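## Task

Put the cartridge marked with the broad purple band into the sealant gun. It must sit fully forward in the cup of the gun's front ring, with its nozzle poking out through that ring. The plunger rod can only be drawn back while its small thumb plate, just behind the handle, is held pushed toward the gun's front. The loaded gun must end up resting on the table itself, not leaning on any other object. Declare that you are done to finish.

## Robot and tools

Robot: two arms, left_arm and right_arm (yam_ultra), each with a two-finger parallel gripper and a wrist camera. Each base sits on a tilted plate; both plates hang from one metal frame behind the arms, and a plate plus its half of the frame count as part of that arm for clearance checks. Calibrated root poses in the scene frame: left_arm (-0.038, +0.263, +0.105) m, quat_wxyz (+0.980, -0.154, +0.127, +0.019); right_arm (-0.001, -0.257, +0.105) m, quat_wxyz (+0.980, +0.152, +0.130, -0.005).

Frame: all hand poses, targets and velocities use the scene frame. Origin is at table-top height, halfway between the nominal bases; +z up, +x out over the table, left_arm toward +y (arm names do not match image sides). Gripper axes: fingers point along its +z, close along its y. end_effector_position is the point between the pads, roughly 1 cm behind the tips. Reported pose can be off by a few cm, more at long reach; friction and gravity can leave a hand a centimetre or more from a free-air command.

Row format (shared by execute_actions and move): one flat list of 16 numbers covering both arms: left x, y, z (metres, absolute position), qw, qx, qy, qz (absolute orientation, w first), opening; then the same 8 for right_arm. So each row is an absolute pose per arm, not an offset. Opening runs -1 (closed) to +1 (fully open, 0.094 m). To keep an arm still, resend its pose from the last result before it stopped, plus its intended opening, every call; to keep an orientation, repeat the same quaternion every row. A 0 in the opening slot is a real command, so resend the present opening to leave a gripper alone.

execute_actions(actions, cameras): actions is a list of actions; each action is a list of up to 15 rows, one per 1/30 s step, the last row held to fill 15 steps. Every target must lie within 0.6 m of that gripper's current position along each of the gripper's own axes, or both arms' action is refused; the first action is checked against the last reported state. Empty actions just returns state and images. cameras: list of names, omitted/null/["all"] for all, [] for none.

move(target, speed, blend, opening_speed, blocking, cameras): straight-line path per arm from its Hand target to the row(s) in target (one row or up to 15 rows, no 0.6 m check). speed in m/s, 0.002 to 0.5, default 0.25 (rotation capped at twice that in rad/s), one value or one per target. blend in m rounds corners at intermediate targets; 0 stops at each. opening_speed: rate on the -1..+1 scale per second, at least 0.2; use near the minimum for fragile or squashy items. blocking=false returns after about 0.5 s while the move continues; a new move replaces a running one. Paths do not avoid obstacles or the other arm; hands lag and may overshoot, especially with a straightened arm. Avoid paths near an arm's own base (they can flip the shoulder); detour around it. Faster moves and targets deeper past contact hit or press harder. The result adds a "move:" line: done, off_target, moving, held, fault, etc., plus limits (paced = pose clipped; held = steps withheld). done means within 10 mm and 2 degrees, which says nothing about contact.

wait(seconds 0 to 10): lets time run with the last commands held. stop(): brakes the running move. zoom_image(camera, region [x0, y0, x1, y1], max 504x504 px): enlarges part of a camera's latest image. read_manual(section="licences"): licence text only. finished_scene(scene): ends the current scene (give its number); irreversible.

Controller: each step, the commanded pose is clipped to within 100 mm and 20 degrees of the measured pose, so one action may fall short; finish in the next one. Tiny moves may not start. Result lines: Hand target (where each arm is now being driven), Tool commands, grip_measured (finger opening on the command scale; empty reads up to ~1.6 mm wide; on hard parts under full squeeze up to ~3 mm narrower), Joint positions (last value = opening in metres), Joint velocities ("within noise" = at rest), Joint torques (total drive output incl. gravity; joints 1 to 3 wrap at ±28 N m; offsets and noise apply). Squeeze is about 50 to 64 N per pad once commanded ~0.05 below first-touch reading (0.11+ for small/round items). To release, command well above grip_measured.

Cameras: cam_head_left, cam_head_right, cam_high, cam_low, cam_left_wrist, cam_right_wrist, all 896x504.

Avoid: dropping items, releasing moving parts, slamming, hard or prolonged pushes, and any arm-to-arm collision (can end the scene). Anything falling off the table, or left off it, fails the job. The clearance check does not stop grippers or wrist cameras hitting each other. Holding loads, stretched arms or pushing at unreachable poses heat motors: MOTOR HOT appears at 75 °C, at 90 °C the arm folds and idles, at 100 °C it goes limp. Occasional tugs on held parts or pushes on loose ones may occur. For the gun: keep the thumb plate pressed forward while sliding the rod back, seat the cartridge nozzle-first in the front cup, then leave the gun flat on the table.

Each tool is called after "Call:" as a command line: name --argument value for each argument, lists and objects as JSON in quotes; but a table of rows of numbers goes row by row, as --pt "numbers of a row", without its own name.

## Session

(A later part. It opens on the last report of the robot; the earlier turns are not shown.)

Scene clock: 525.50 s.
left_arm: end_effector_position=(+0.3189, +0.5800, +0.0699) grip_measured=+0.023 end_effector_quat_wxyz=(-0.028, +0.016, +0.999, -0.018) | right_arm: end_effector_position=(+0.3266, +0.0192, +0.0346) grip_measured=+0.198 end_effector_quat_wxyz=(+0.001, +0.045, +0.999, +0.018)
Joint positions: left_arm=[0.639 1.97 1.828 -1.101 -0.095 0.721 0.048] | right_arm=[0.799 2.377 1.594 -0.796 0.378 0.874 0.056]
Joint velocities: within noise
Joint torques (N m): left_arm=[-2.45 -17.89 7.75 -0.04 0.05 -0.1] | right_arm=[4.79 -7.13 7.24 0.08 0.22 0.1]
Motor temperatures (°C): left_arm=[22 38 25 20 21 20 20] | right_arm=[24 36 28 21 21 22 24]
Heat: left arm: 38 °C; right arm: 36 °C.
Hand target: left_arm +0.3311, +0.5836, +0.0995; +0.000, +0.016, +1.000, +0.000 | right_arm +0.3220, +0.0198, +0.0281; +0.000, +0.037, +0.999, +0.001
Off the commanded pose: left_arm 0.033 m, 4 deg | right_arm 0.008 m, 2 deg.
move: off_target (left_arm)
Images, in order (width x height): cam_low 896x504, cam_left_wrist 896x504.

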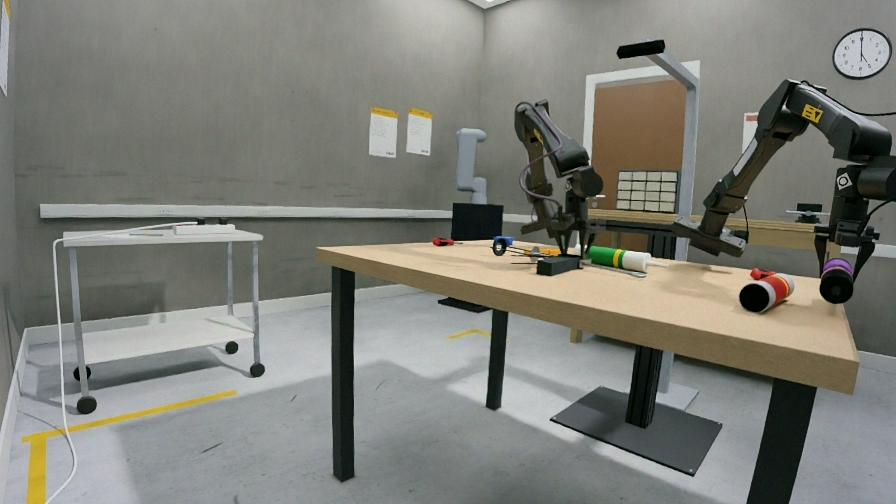

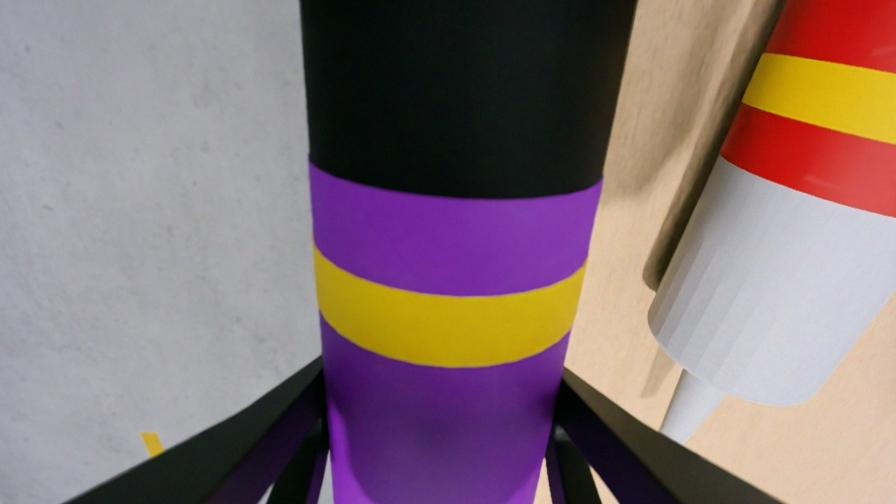

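Call:
move --pt "0.34 0.575 0.17 0 0.0157 0.9999 0 -0.3 0.322 0.02 0.028 0 0.0375 0.9993 0 0.2" --pt "0.44 0.36 0.18 0 0.454 0.891 0 -0.3 0.322 0.02 0.028 0 0.0375 0.9993 0 0.2" --pt "0.50 0.24 0.15 0 0.7071 0.7071 0 -0.3 0.322 0.02 0.028 0 0.0375 0.9993 0 0.2" --speed 0.15 --blend 0.03 --cameras '["cam_left_wrist","cam_low","cam_high"]'

Scene clock: 536.33 s.
left_arm: end_effector_position=(+0.4978, +0.2516, +0.1437) grip_measured=+0.023 end_effector_quat_wxyz=(+0.016, +0.695, +0.719, +0.012) | right_arm: end_effector_position=(+0.3266, +0.0192, +0.0346) grip_measured=+0.198 end_effector_quat_wxyz=(+0.001, +0.045, +0.999, +0.018)
Joint positions: left_arm=[-0.249 2.487 2.719 -1.573 -0.36 1.376 0.048] | right_arm=[0.799 2.377 1.594 -0.796 0.378 0.874 0.056]
Joint velocities: within noise
Joint torques (N m): left_arm=[-7.47 -13.24 7.83 0.17 -0.05 0.13] | right_arm=[4.79 -7.15 7.24 0.08 0.22 0.1]
Motor temperatures (°C): left_arm=[23 39 26 20 21 20 20] | right_arm=[24 36 28 21 21 22 24]
Heat: left arm: 39 °C; right arm: 36 °C.
Hand target: left_arm +0.4992, +0.2401, +0.1498; +0.022, +0.707, +0.707, +0.017 | right_arm +0.3220, +0.0198, +0.0281; +0.000, +0.037, +0.999, +0.001
Off the commanded pose: left_arm 0.013 m, 3 deg | right_arm 0.008 m, 2 deg.
joint sent to its limit (left arm) — joint 4 (wrist pitch), lower limit. The joint targets are off in orientation, not in position.
move: off_target (left_arm)
Images, in order (width x height): cam_high 896x504, cam_low 896x504, cam_left_wrist 896x504.

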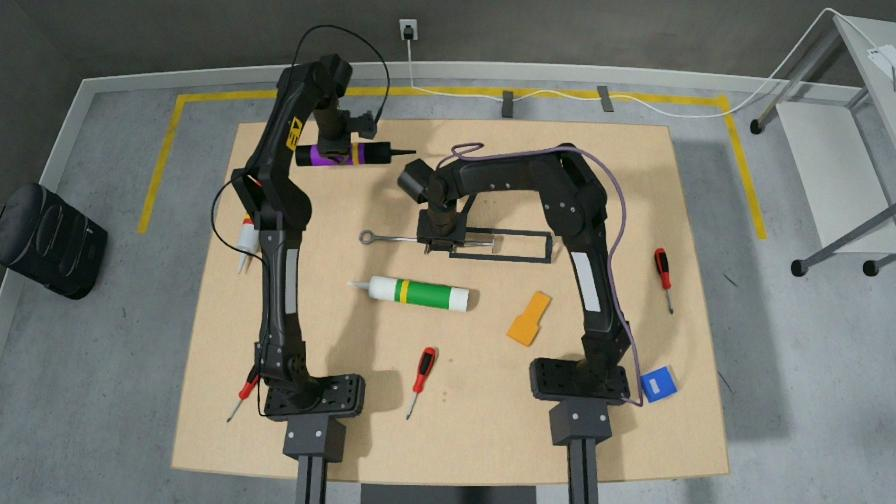

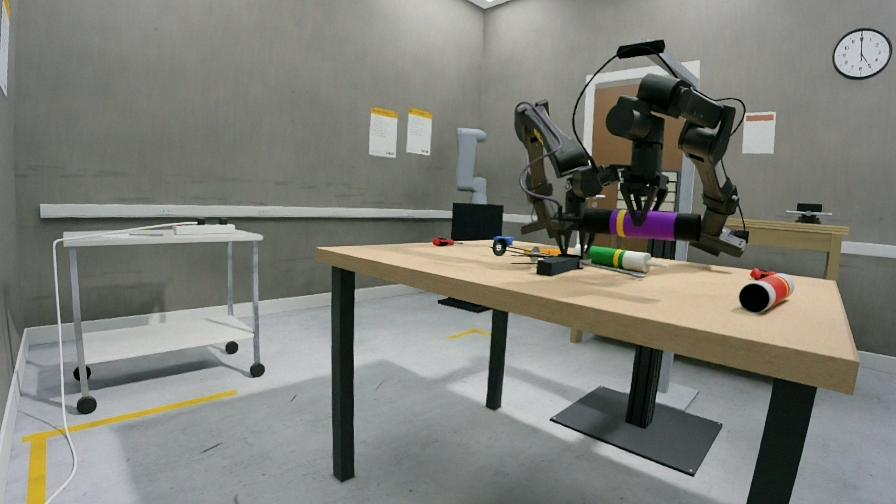

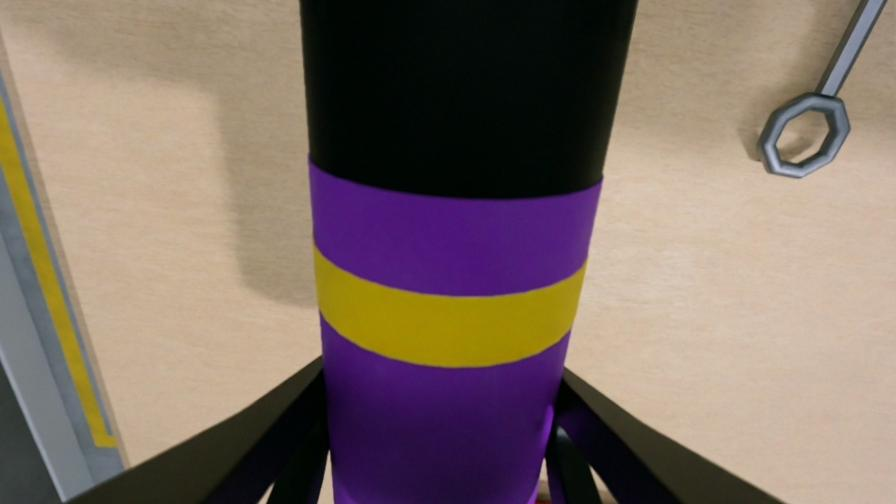

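Call:
move --pt "0.49 0.235 0.07 0 0.7071 0.7071 0 -0.3 0.322 0.02 0.028 0 0.0375 0.9993 0 0.2" --pt "0.49 0.235 0.043 0 0.7071 0.7071 0 -0.3 0.322 0.02 0.028 0 0.0375 0.9993 0 0.2" --speed '[0.12,0.05]' --blend 0.01 --cameras '["cam_left_wrist","cam_low","cam_high"]'

Call:
zoom_image --camera "cam_low" --region '[560, 180, 756, 332]'

Scene clock: 544.57 s.
left_arm: end_effector_position=(+0.4842, +0.2326, +0.0390) grip_measured=+0.023 end_effector_quat_wxyz=(-0.016, +0.710, +0.704, -0.006) | right_arm: end_effector_position=(+0.3266, +0.0192, +0.0346) grip_measured=+0.198 end_effector_quat_wxyz=(+0.001, +0.045, +0.999, +0.018)
Joint positions: left_arm=[-0.217 2.487 2.295 -1.214 -0.362 1.426 0.048] | right_arm=[0.799 2.377 1.594 -0.796 0.378 0.874 0.056]
Joint velocities: within noise
Joint torques (N m): left_arm=[-4.56 -16.49 3.63 0.51 0.12 0.08] | right_arm=[4.81 -7.15 7.24 0.08 0.21 0.1]
Motor temperatures (°C): left_arm=[24 40 27 20 21 20 21] | right_arm=[24 36 28 21 21 22 24]
Heat: left arm: 40 °C; right arm: 36 °C.
Hand target: left_arm +0.4900, +0.2351, +0.0431; -0.001, +0.707, +0.707, +0.000 | right_arm +0.3220, +0.0198, +0.0281; +0.000, +0.037, +0.999, +0.001
Off the commanded pose: left_arm 0.007 m, 2 deg | right_arm 0.008 m, 2 deg.
move: done
Images, in order (width x height): cam_high 896x504, cam_low 896x504, cam_left_wrist 896x504.

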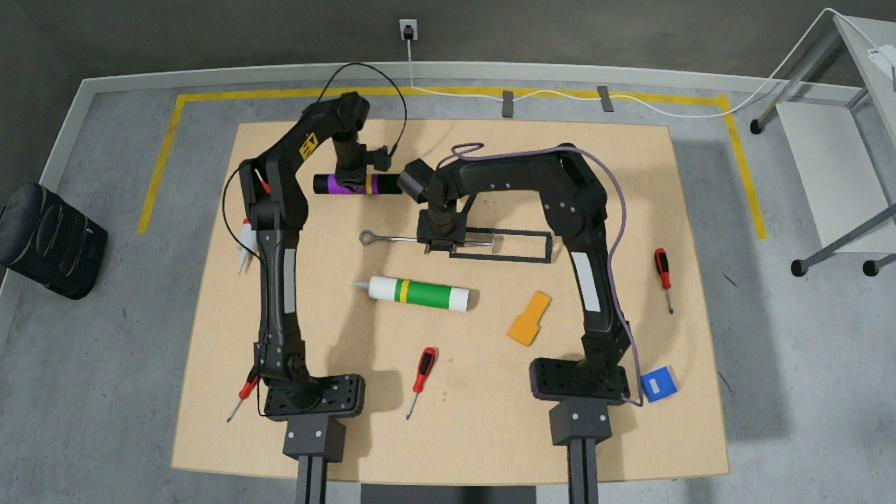

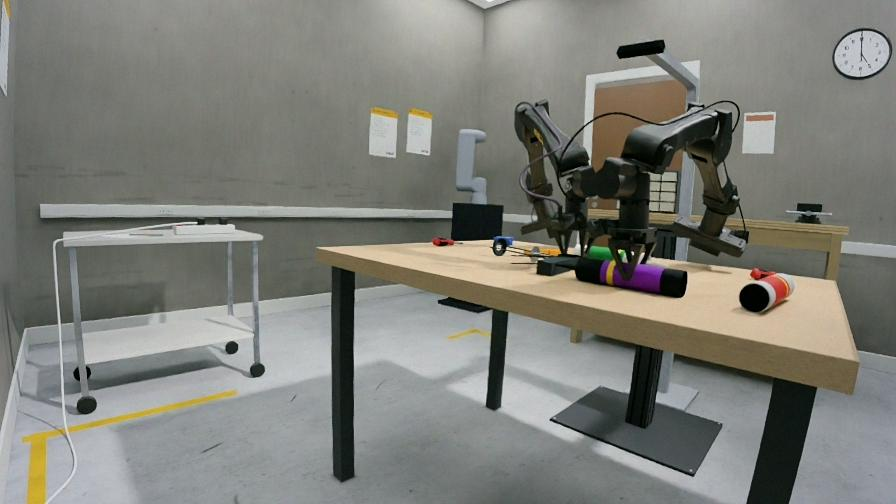

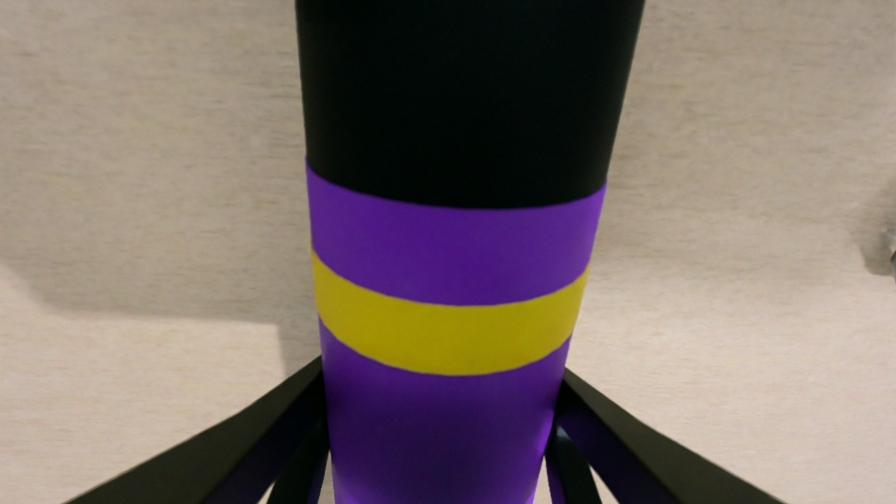

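Scaled by 2.571 from the camera's 896x504 image, which has a finer 1280x720 frame.

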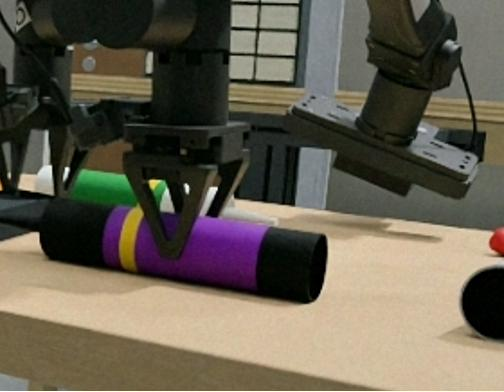

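Call:
move --pt "0.49 0.235 0.043 0 0.7071 0.7071 0 0.3 0.322 0.02 0.028 0 0.0375 0.9993 0 0.2" --pt "0.49 0.235 0.12 0 0.7071 0.7071 0 0.3 0.322 0.02 0.028 0 0.0375 0.9993 0 0.2" --speed 0.1 --opening_speed 0.6 --cameras '["cam_left_wrist","cam_low","cam_right_wrist"]'

Scene clock: 554.40 s.
left_arm: end_effector_position=(+0.4887, +0.2423, +0.1106) grip_measured=+0.298 end_effector_quat_wxyz=(-0.007, +0.706, +0.708, -0.003) | right_arm: end_effector_position=(+0.3266, +0.0192, +0.0346) grip_measured=+0.198 end_effector_quat_wxyz=(+0.001, +0.045, +0.999, +0.018)
Joint positions: left_arm=[-0.247 2.474 2.551 -1.476 -0.362 1.389 0.061] | right_arm=[0.799 2.377 1.594 -0.796 0.378 0.874 0.056]
Joint velocities: within noise
Joint torques (N m): left_arm=[-6.79 -14.54 6.98 0.07 0.02 -0.11] | right_arm=[4.79 -7.15 7.24 0.08 0.22 0.1]
Motor temperatures (°C): left_arm=[24 43 26 20 21 20 21] | right_arm=[24 36 28 21 21 22 24]
Heat: left arm: 43 °C; right arm: 36 °C.
Hand target: left_arm +0.4898, +0.2351, +0.1199; +0.001, +0.707, +0.707, +0.000 | right_arm +0.3220, +0.0198, +0.0281; +0.000, +0.037, +0.999, +0.001
Off the commanded pose: left_arm 0.012 m, 1 deg | right_arm 0.008 m, 2 deg.
move: off_target (left_arm)
Images, in order (width x height): cam_low 896x504, cam_left_wrist 896x504, cam_right_wrist 896x504.

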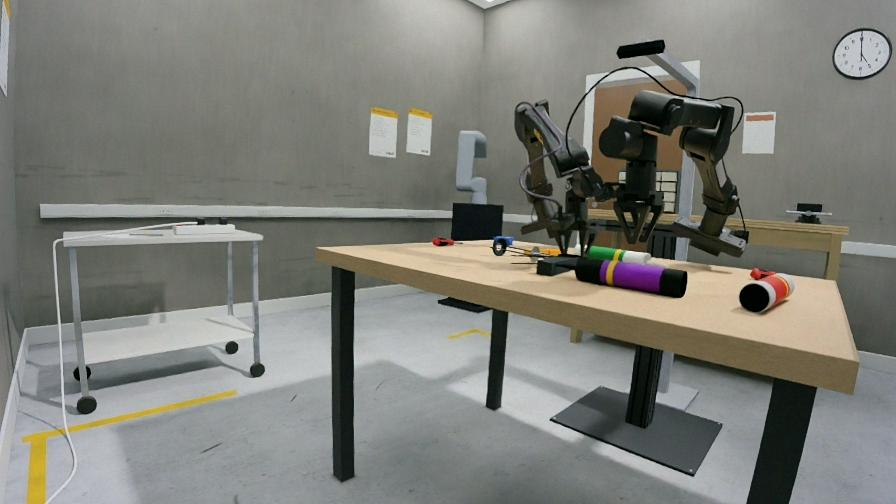

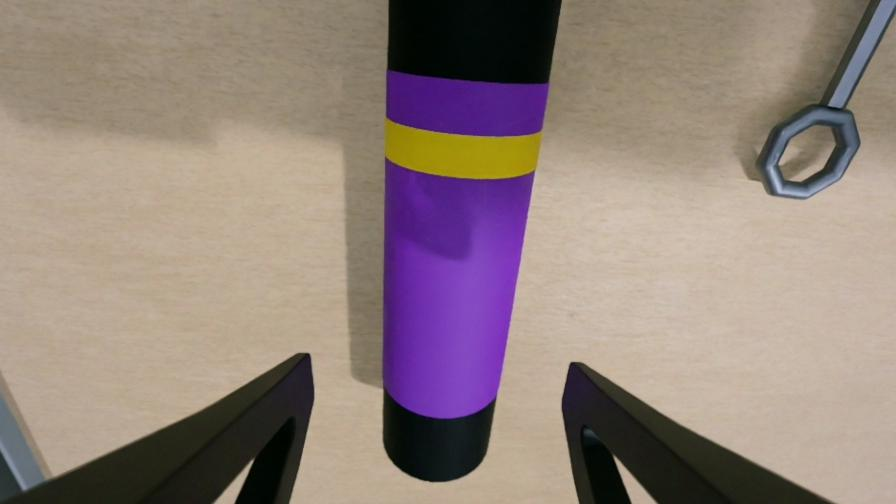

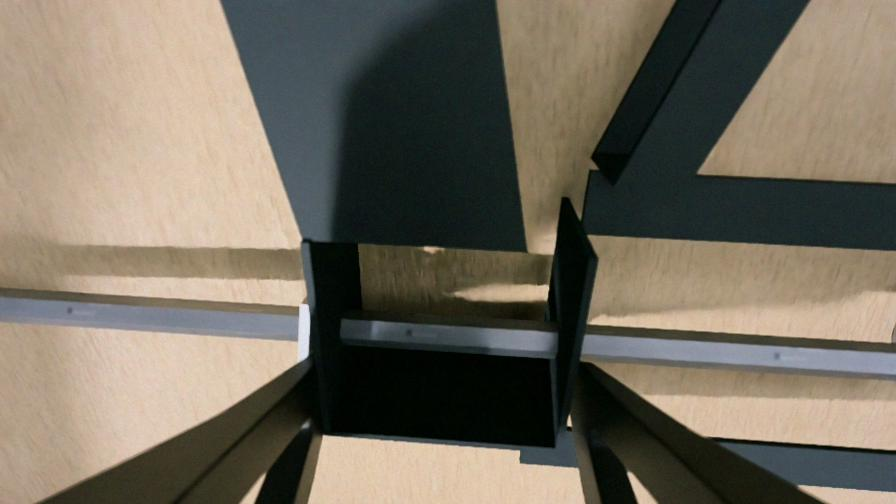

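Call:
move --pt "0.42 0.27 0.20 0 0 1 0 0.3 0.322 0.02 0.028 0 0.0375 0.9993 0 0.2" --pt "0.345 0.22 0.13 0.0703 0.6687 -0.7361 0.0774 0.1 0.322 0.015 0.028 0 0.0375 0.9993 0 0.0" --pt "0.342 0.182 0.055 0.0703 0.6687 -0.7361 0.0774 0.1 0.322 0.015 0.028 0 0.0375 0.9993 0 0.0" --pt "0.337 0.171 0.022 0.0703 0.6687 -0.7361 0.0774 0.1 0.322 0.015 0.028 0 0.0375 0.9993 0 0.0" --speed '[0.2,0.2,0.12,0.06]' --blend 0.01 --cameras '["cam_left_wrist","cam_high","cam_right_wrist"]'

Scene clock: 591.17 s.
left_arm: end_effector_position=(+0.3493, +0.1843, +0.0436) grip_measured=+0.102 end_effector_quat_wxyz=(-0.060, -0.674, +0.731, -0.088) | right_arm: end_effector_position=(+0.3267, +0.0198, +0.0347) grip_measured=+0.082 end_effector_quat_wxyz=(+0.001, +0.045, +0.999, +0.019)
Joint positions: left_arm=[-0.295 1.93 1.224 -0.617 -0.168 -1.693 0.052] | right_arm=[0.799 2.377 1.594 -0.794 0.377 0.873 0.051]
Joint velocities: within noise
Joint torques (N m): left_arm=[-5.26 -8.18 3.3 0.39 0.16 -0.12] | right_arm=[4.22 -8.25 5.24 0.14 0.23 0.03]
Motor temperatures (°C): left_arm=[24 40 26 20 21 20 20] | right_arm=[24 37 28 21 21 22 24]
Heat: left arm: 40 °C; right arm: 37 °C.
Hand target: left_arm +0.3388, +0.1758, +0.0356; +0.070, +0.669, -0.736, +0.077 | right_arm +0.3220, +0.0149, +0.0281; +0.000, +0.037, +0.999, +0.000
Off the commanded pose: left_arm 0.028 m, 2 deg | right_arm 0.010 m, 2 deg.
move: off_target (left_arm; path cut at 10 s); path passed 3 of 4 targets; blend cut to 0 m at target 2
Images, in order (width x height): cam_high 896x504, cam_left_wrist 896x504, cam_right_wrist 896x504.

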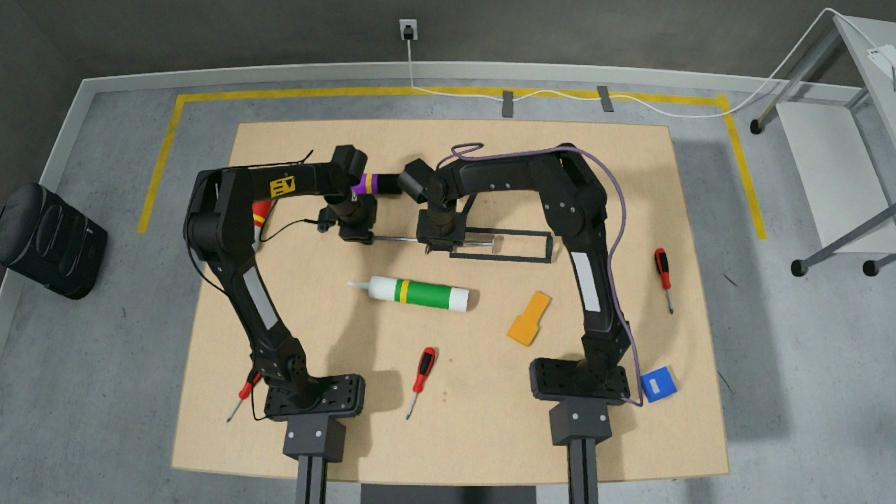

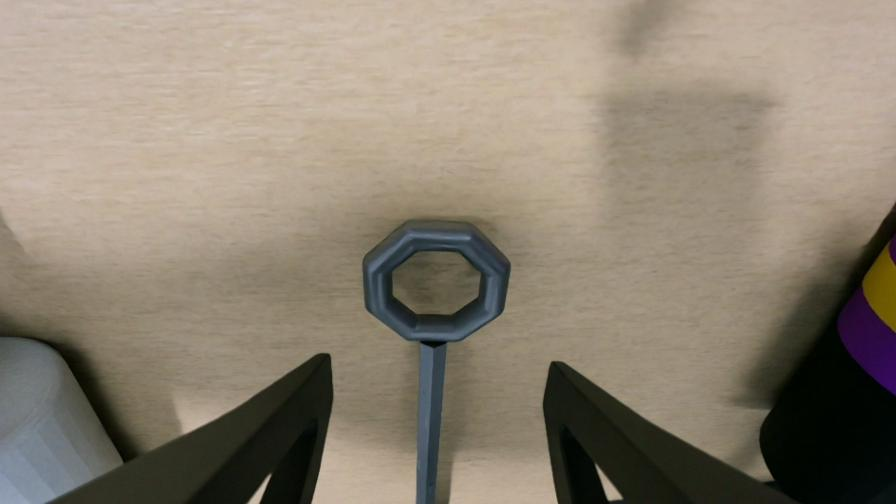

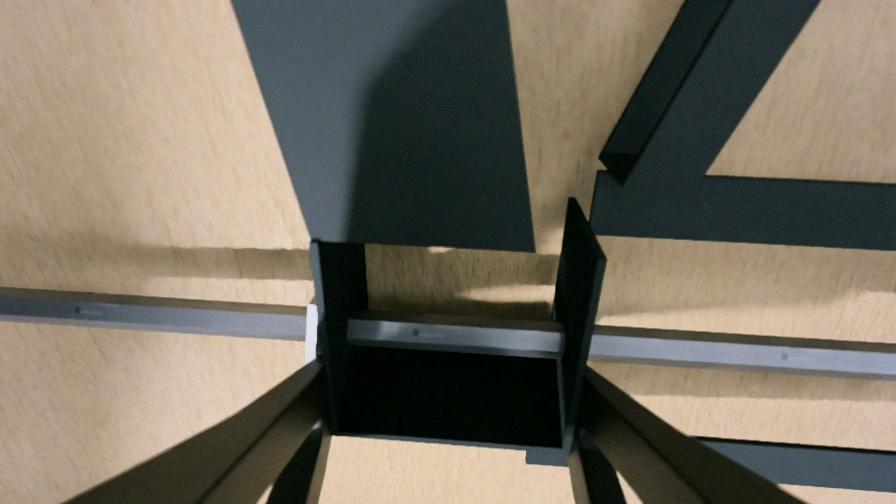

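Call:
move --pt "0.3345 0.172 0.0185 0.0703 0.6687 -0.7361 0.0774 0.1 0.322 0.01 0.028 0 0.0375 0.9993 0 -0.3" --pt "0.3345 0.172 0.0185 0.0703 0.6687 -0.7361 0.0774 -1 0.322 0.01 0.028 0 0.0375 0.9993 0 -0.3" --speed 0.06 --opening_speed 0.8 --cameras '["cam_left_wrist"]'

Scene clock: 601.27 s.
left_arm: end_effector_position=(+0.3469, +0.1742, +0.0288) grip_measured=-0.994 end_effector_quat_wxyz=(-0.064, -0.673, +0.730, -0.098) | right_arm: end_effector_position=(+0.3267, +0.0198, +0.0347) grip_measured=+0.082 end_effector_quat_wxyz=(+0.001, +0.044, +0.999, +0.019)
Joint positions: left_arm=[-0.298 1.961 1.19 -0.54 -0.149 -1.693 0] | right_arm=[0.799 2.377 1.594 -0.794 0.377 0.872 0.051]
Joint velocities: within noise
Joint torques (N m): left_arm=[-4.57 -8.14 3.18 0.32 -0.01 -0.05] | right_arm=[3.67 -9.36 3.33 0.24 0.23 -0.03]
Motor temperatures (°C): left_arm=[24 37 25 20 21 20 20] | right_arm=[24 37 27 21 21 22 25]
Heat: left arm: 37 °C; right arm: 37 °C.
Hand target: left_arm +0.3345, +0.1723, +0.0189; +0.070, +0.669, -0.736, +0.078 | right_arm +0.3220, +0.0101, +0.0281; +0.000, +0.037, +0.999, +0.000
Off the commanded pose: left_arm 0.016 m, 3 deg | right_arm 0.013 m, 2 deg.
move: off_target (left_arm, right_arm); target 2's new opening was sent with left_arm's hand 0.016 m and 2 deg from that target
Images, in order (width x height): cam_left_wrist 896x504.

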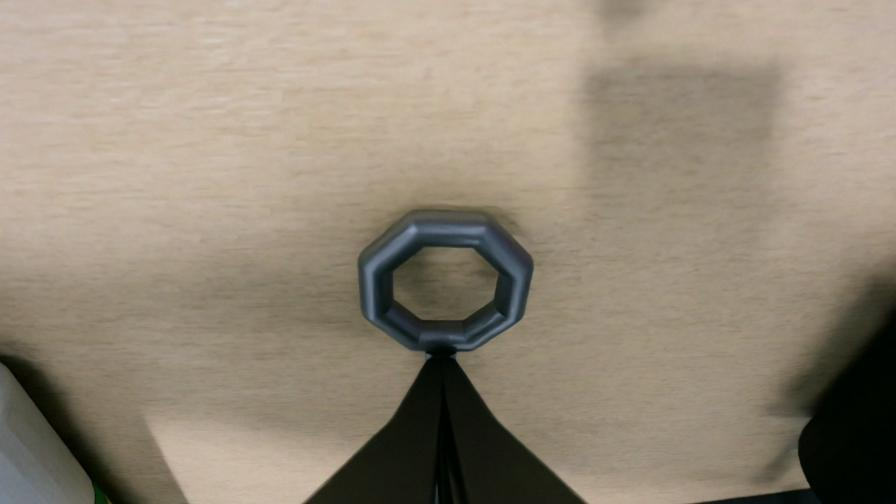

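Call:
move --pt "0.3345 0.173 0.0185 0.0703 0.6687 -0.7361 0.0774 -0.4 0.322 0.01 0.028 0 0.0375 0.9993 0 -0.3" --pt "0.3345 0.173 0.0105 0.0703 0.6687 -0.7361 0.0774 -0.4 0.322 0.01 0.028 0 0.0375 0.9993 0 -0.3" --pt "0.3345 0.173 0.0105 0.0703 0.6687 -0.7361 0.0774 -1 0.322 0.01 0.028 0 0.0375 0.9993 0 -0.3" --speed 0.06 --opening_speed 0.8 --cameras '["cam_left_wrist"]'

Scene clock: 611.80 s.
left_arm: end_effector_position=(+0.3476, +0.1705, +0.0231) grip_measured=-0.882 end_effector_quat_wxyz=(-0.065, -0.673, +0.729, -0.103) | right_arm: end_effector_position=(+0.3268, +0.0199, +0.0347) grip_measured=+0.082 end_effector_quat_wxyz=(+0.001, +0.044, +0.999, +0.019)
Joint positions: left_arm=[-0.298 1.978 1.184 -0.511 -0.142 -1.693 0.006] | right_arm=[0.799 2.377 1.594 -0.793 0.377 0.872 0.051]
Joint velocities: within noise
Joint torques (N m): left_arm=[-3.7 -8.14 3.1 0.31 -0.04 0.06] | right_arm=[3.69 -9.37 3.33 0.24 0.23 -0.03]
Motor temperatures (°C): left_arm=[24 36 25 20 21 20 20] | right_arm=[24 38 27 21 21 22 25]
Heat: left arm: 36 °C; right arm: 38 °C.
Hand target: left_arm +0.3345, +0.1732, +0.0111; +0.070, +0.669, -0.736, +0.078 | right_arm +0.3220, +0.0101, +0.0281; +0.000, +0.037, +0.999, +0.000
Off the commanded pose: left_arm 0.018 m, 3 deg | right_arm 0.013 m, 2 deg.
move: off_target (left_arm, right_arm); target 3's new opening was sent with left_arm's hand 0.016 m and 2 deg from that target
Images, in order (width x height): cam_left_wrist 896x504.

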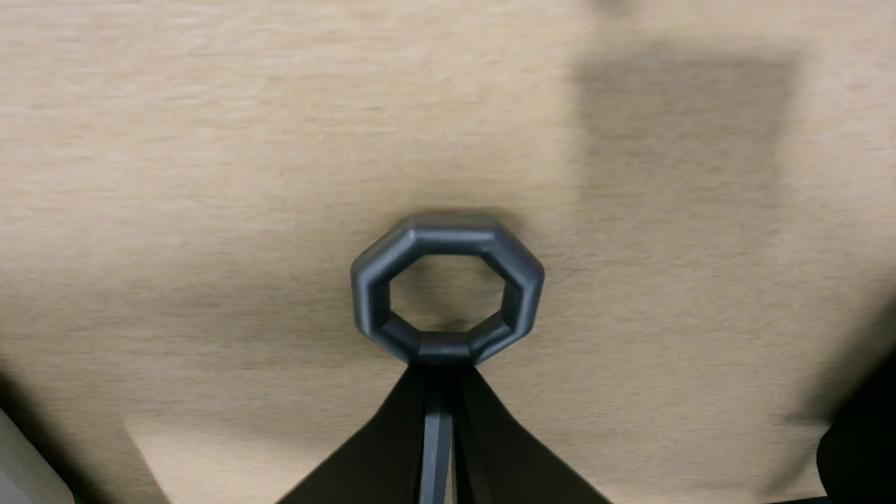

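Call:
move --pt "0.338 0.215 0.015 0.0703 0.6687 -0.7361 0.0774 -1 0.322 -0.01 0.028 0 0.0375 0.9993 0 -0.3" --speed 0.08 --cameras '["cam_high","cam_right_wrist","cam_low"]'

Call:
zoom_image --camera "cam_high" --region '[340, 180, 580, 300]'

Scene clock: 618.43 s.
left_arm: end_effector_position=(+0.3471, +0.1723, +0.0234) grip_measured=-0.884 end_effector_quat_wxyz=(-0.108, -0.660, +0.731, -0.135) | right_arm: end_effector_position=(+0.3256, +0.0184, +0.0341) grip_measured=+0.082 end_effector_quat_wxyz=(+0.014, +0.041, +0.999, +0.031)
Joint positions: left_arm=[-0.238 1.97 1.184 -0.518 -0.016 -1.619 0.005] | right_arm=[0.8 2.344 1.529 -0.725 0.38 0.853 0.051]
Joint velocities: within noise
Joint torques (N m): left_arm=[0.23 -12.57 2.59 -0.04 -0.95 0.36] | right_arm=[1.42 -11.15 1.83 -0.05 0.19 -0.15]
Motor temperatures (°C): left_arm=[24 36 25 20 21 20 20] | right_arm=[24 38 27 21 21 22 25]
Heat: left arm: 36 °C; right arm: 38 °C.
Hand target: left_arm +0.3376, +0.2126, +0.0159; -0.074, -0.668, +0.736, -0.078 | right_arm +0.3217, -0.0086, +0.0281; -0.001, +0.037, +0.999, +0.000
Off the commanded pose: left_arm 0.044 m, 8 deg | right_arm 0.029 m, 4 deg.
move: off_target (left_arm, right_arm)
Images, in order (width x height): cam_high 896x504, cam_low 896x504, cam_right_wrist 896x504.

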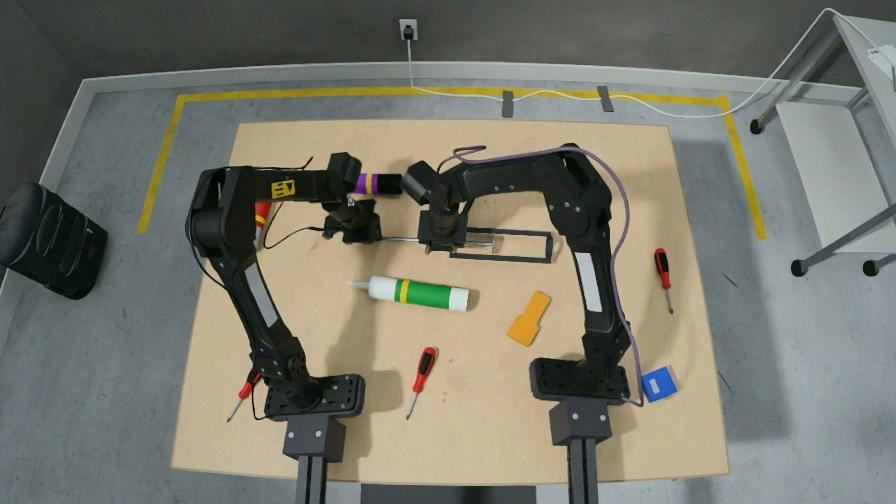

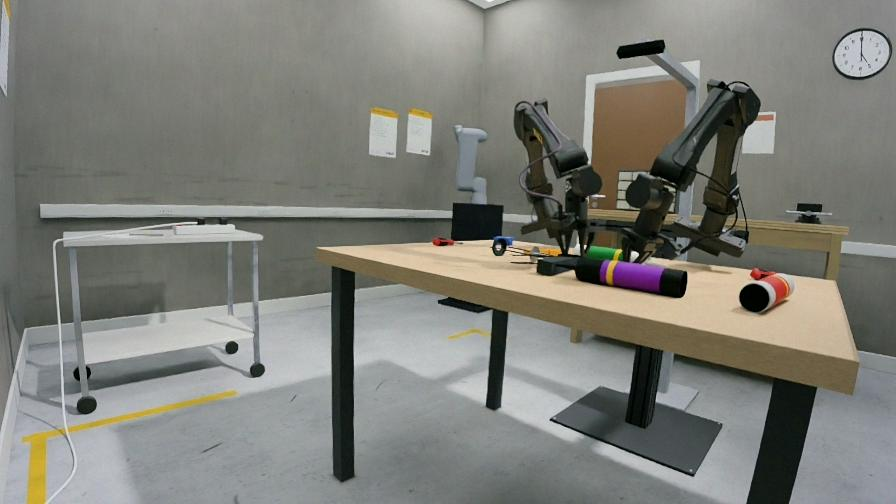

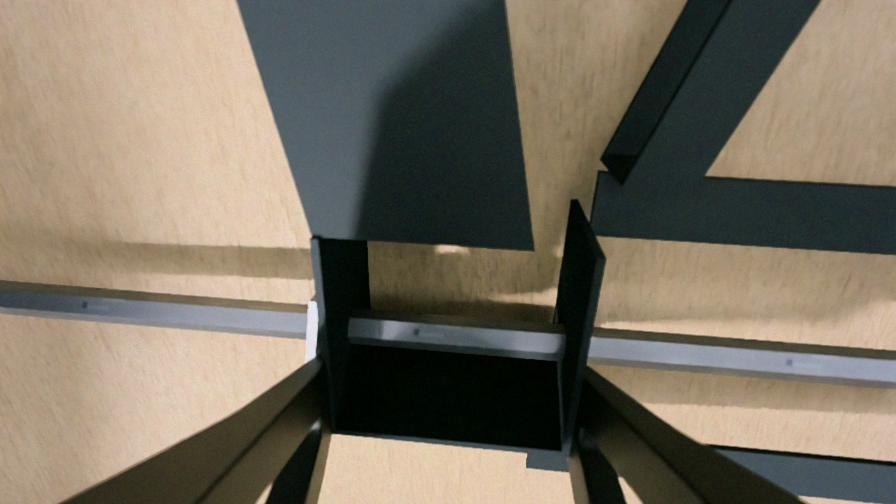

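Scaled by 2.100 from the camera's 896x504 image, which has a finer 1280x720 frame.

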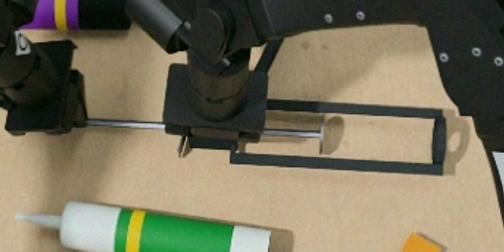

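Call:
zoom_image --camera "cam_right_wrist" --region '[220, 220, 440, 504]'

Call:
zoom_image --camera "cam_head_left" --region '[300, 140, 460, 230]'

Scaled by 1.775 from the camera's 896x504 image, which has a finer 1280x720 frame.

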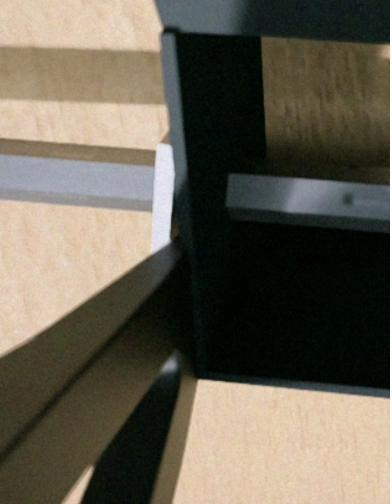

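This scene's latest camera images include none from cam_head_left. They are from: cam_high, cam_low, cam_right_wrist. cam_head_left's image comes with the result of a call that names it in "cameras".

Call:
move --pt "0.338 0.180 0.015 0.0703 0.6687 -0.7361 0.0774 -1 0.322 0.014 0.028 0 0.0375 0.9993 0 -0.3" --pt "0.338 0.180 0.015 0.0703 0.6687 -0.7361 0.0774 -1 0.320 0.016 0.028 0 0.0375 0.9993 0 0.62" --pt "0.338 0.180 0.015 0.0703 0.6687 -0.7361 0.0774 -1 0.318 0.016 0.070 0 0.0375 0.9993 0 0.62" --speed 0.1 --opening_speed 1.0 --cameras '["cam_high","cam_right_wrist"]'

Call:
zoom_image --camera "cam_high" --region '[340, 180, 580, 300]'

Scene clock: 661.90 s.
left_arm: end_effector_position=(+0.3467, +0.1725, +0.0234) grip_measured=-0.885 end_effector_quat_wxyz=(-0.082, -0.668, +0.731, -0.113) | right_arm: end_effector_position=(+0.3088, +0.0080, +0.0491) grip_measured=+0.618 end_effector_quat_wxyz=(-0.014, +0.031, +0.999, -0.019)
Joint positions: left_arm=[-0.273 1.972 1.184 -0.519 -0.095 -1.663 0.005] | right_arm=[0.834 2.36 1.606 -0.921 0.402 0.916 0.076]
Joint velocities: within noise
Joint torques (N m): left_arm=[-4.4 -8.79 4 0.16 -0.43 -0.1] | right_arm=[5.03 -12.23 8.2 -0.02 -0.05 0.05]
Motor temperatures (°C): left_arm=[23 36 24 20 22 20 21] | right_arm=[23 39 26 21 21 22 26]
Heat: left arm: 36 °C; right arm: 39 °C.
Hand target: left_arm +0.3381, +0.1800, +0.0156; -0.070, -0.668, +0.737, -0.079 | right_arm +0.3177, +0.0157, +0.0699; +0.000, +0.037, +0.999, +0.000
Off the commanded pose: left_arm 0.014 m, 4 deg | right_arm 0.024 m, 3 deg.
move: off_target (left_arm, right_arm); target 2's new opening was sent with right_arm's hand 0.010 m and 3 deg from that target
Images, in order (width x height): cam_high 896x504, cam_right_wrist 896x504.

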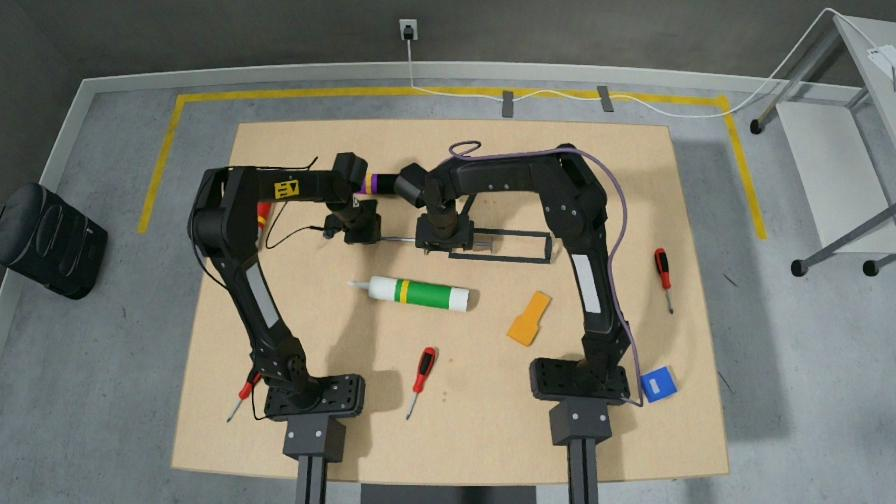

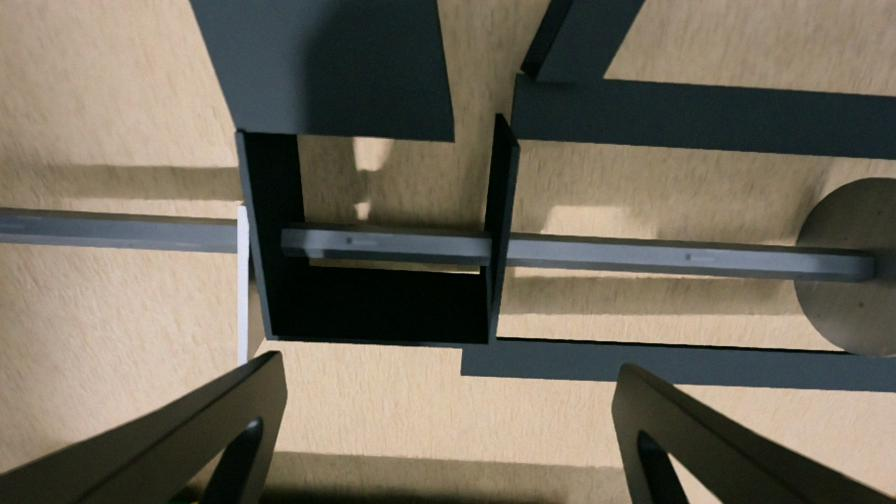

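Scaled by 2.100 from the camera's 896x504 image, which has a finer 1280x720 frame.

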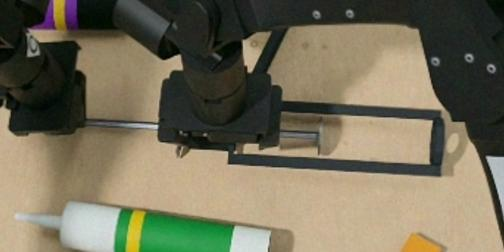

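Call:
move --pt "0.338 0.180 0.015 0.0703 0.6687 -0.7361 0.0774 -1 0.325 0.028 0.085 0 0.0375 0.9993 0 0.62" --pt "0.338 0.180 0.015 0.0703 0.6687 -0.7361 0.0774 -1 0.318 0.024 0.065 0 0.0375 0.9993 0 0.62" --speed 0.1 --cameras '["cam_right_wrist"]'

Scene clock: 674.03 s.
left_arm: end_effector_position=(+0.3467, +0.1725, +0.0234) grip_measured=-0.885 end_effector_quat_wxyz=(-0.082, -0.668, +0.731, -0.113) | right_arm: end_effector_position=(+0.3225, +0.0223, +0.0677) grip_measured=+0.618 end_effector_quat_wxyz=(+0.001, +0.040, +0.999, -0.001)
Joint positions: left_arm=[-0.273 1.972 1.184 -0.519 -0.095 -1.663 0.005] | right_arm=[0.85 2.36 1.683 -0.952 0.402 0.931 0.076]
Joint velocities: within noise
Joint torques (N m): left_arm=[-4.42 -8.8 3.95 0.15 -0.44 -0.09] | right_arm=[4.44 -9.52 4.25 0.33 -0.04 0.04]
Motor temperatures (°C): left_arm=[23 36 24 20 22 20 21] | right_arm=[24 40 28 21 21 22 25]
Heat: left arm: 36 °C; right arm: 40 °C.
Hand target: left_arm +0.3381, +0.1800, +0.0156; -0.070, -0.668, +0.737, -0.079 | right_arm +0.3181, +0.0240, +0.0651; +0.000, +0.038, +0.999, +0.000
Off the commanded pose: left_arm 0.014 m, 4 deg | right_arm 0.006 m, 0 deg.
move: off_target (left_arm)
Images, in order (width x height): cam_right_wrist 896x504.

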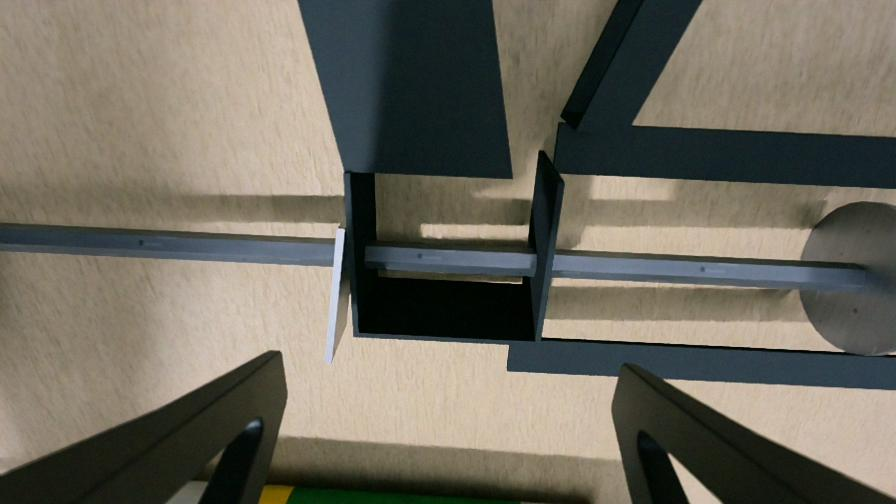

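Call:
move --pt "0.338 0.180 0.015 0.0703 0.6687 -0.7361 0.0774 -1 0.3185 0.027 0.022 0 0.0375 0.9993 0 0.62" --speed 0.06 --cameras '["cam_right_wrist"]'

Scene clock: 690.70 s.
left_arm: end_effector_position=(+0.3467, +0.1725, +0.0234) grip_measured=-0.885 end_effector_quat_wxyz=(-0.082, -0.668, +0.731, -0.113) | right_arm: end_effector_position=(+0.3244, +0.0269, +0.0317) grip_measured=+0.618 end_effector_quat_wxyz=(+0.005, +0.045, +0.999, +0.004)
Joint positions: left_arm=[-0.273 1.972 1.184 -0.519 -0.095 -1.663 0.005] | right_arm=[0.82 2.42 1.642 -0.826 0.402 0.903 0.076]
Joint velocities: within noise
Joint torques (N m): left_arm=[-4.42 -8.79 4.01 0.16 -0.43 -0.09] | right_arm=[4.08 -8.49 4.04 0.48 -0.02 -0.07]
Motor temperatures (°C): left_arm=[23 37 24 20 22 20 22] | right_arm=[24 39 27 21 21 22 24]
Heat: left arm: 37 °C; right arm: 39 °C.
Hand target: left_arm +0.3381, +0.1800, +0.0156; -0.070, -0.668, +0.737, -0.079 | right_arm +0.3183, +0.0268, +0.0222; +0.000, +0.038, +0.999, +0.000
Off the commanded pose: left_arm 0.014 m, 4 deg | right_arm 0.011 m, 1 deg.
move: off_target (left_arm, right_arm)
Images, in order (width x height): cam_right_wrist 896x504.

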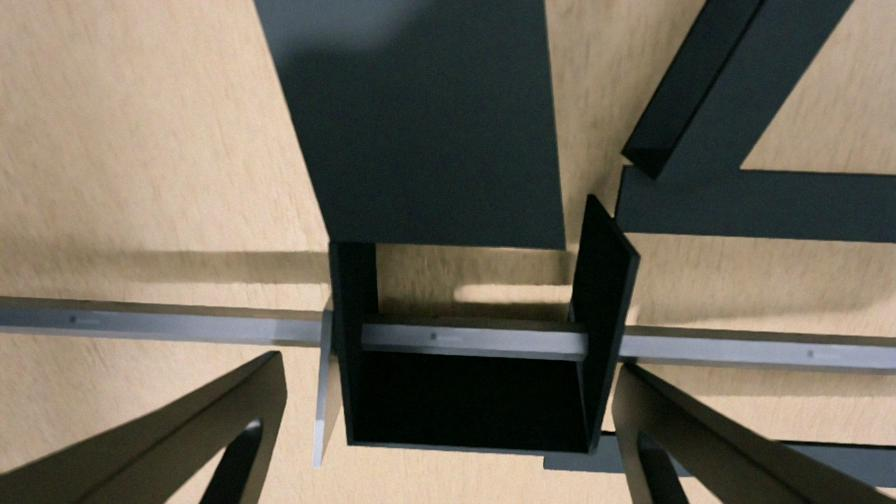

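Call:
move --pt "0.338 0.180 0.015 0.0703 0.6687 -0.7361 0.0774 -1 0.3185 0.025 0.022 0 0.0375 0.9993 0 -0.1" --speed 0.06 --opening_speed 0.7 --cameras '["cam_right_wrist"]'

Call:
zoom_image --camera "cam_right_wrist" --region '[220, 220, 440, 504]'

Scene clock: 696.47 s.
left_arm: end_effector_position=(+0.3470, +0.1735, +0.0231) grip_measured=-0.885 end_effector_quat_wxyz=(-0.080, -0.668, +0.731, -0.111) | right_arm: end_effector_position=(+0.3231, +0.0257, +0.0305) grip_measured=+0.162 end_effector_quat_wxyz=(+0.003, +0.041, +0.999, +0.003)
Joint positions: left_arm=[-0.273 1.972 1.184 -0.519 -0.101 -1.663 0.005] | right_arm=[0.82 2.42 1.637 -0.825 0.402 0.898 0.055]
Joint velocities: within noise
Joint torques (N m): left_arm=[-4.38 -8.73 3.97 0.16 -0.37 -0.09] | right_arm=[3.92 -8.91 3.7 0.52 -0.02 -0.04]
Motor temperatures (°C): left_arm=[23 37 24 20 22 20 22] | right_arm=[24 40 27 21 21 22 24]
Heat: left arm: 37 °C; right arm: 40 °C.
Hand target: left_arm +0.3382, +0.1800, +0.0155; -0.070, -0.668, +0.736, -0.079 | right_arm +0.3185, +0.0250, +0.0222; +0.000, +0.037, +0.999, +0.000
Off the commanded pose: left_arm 0.014 m, 4 deg | right_arm 0.010 m, 1 deg.
move: off_target (left_arm)
Images, in order (width x height): cam_right_wrist 896x504.

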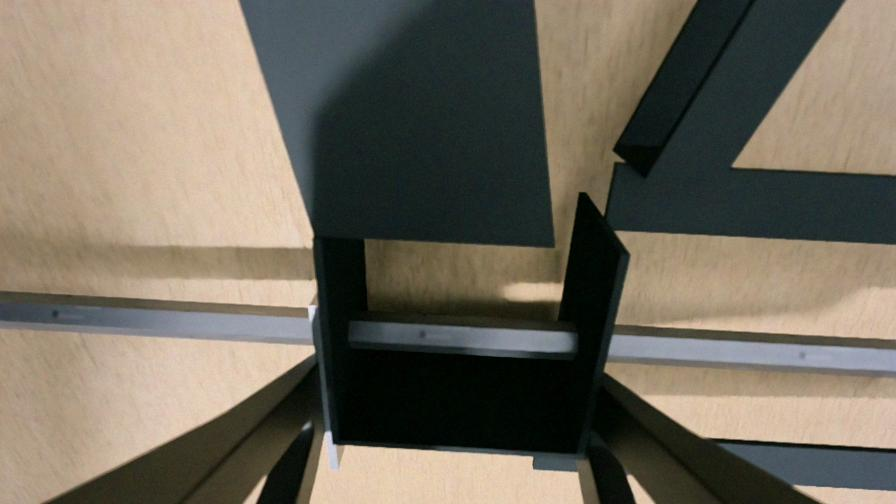

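Scaled by 1.775 from the camera's 896x504 image, which has a finer 1280x720 frame.

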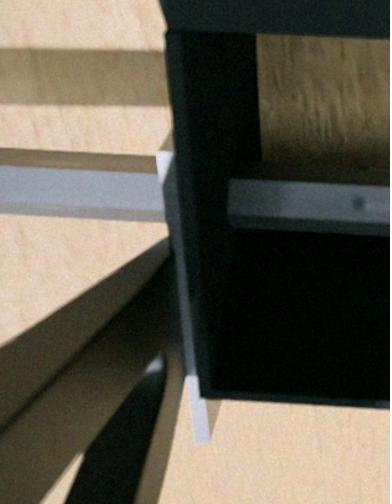

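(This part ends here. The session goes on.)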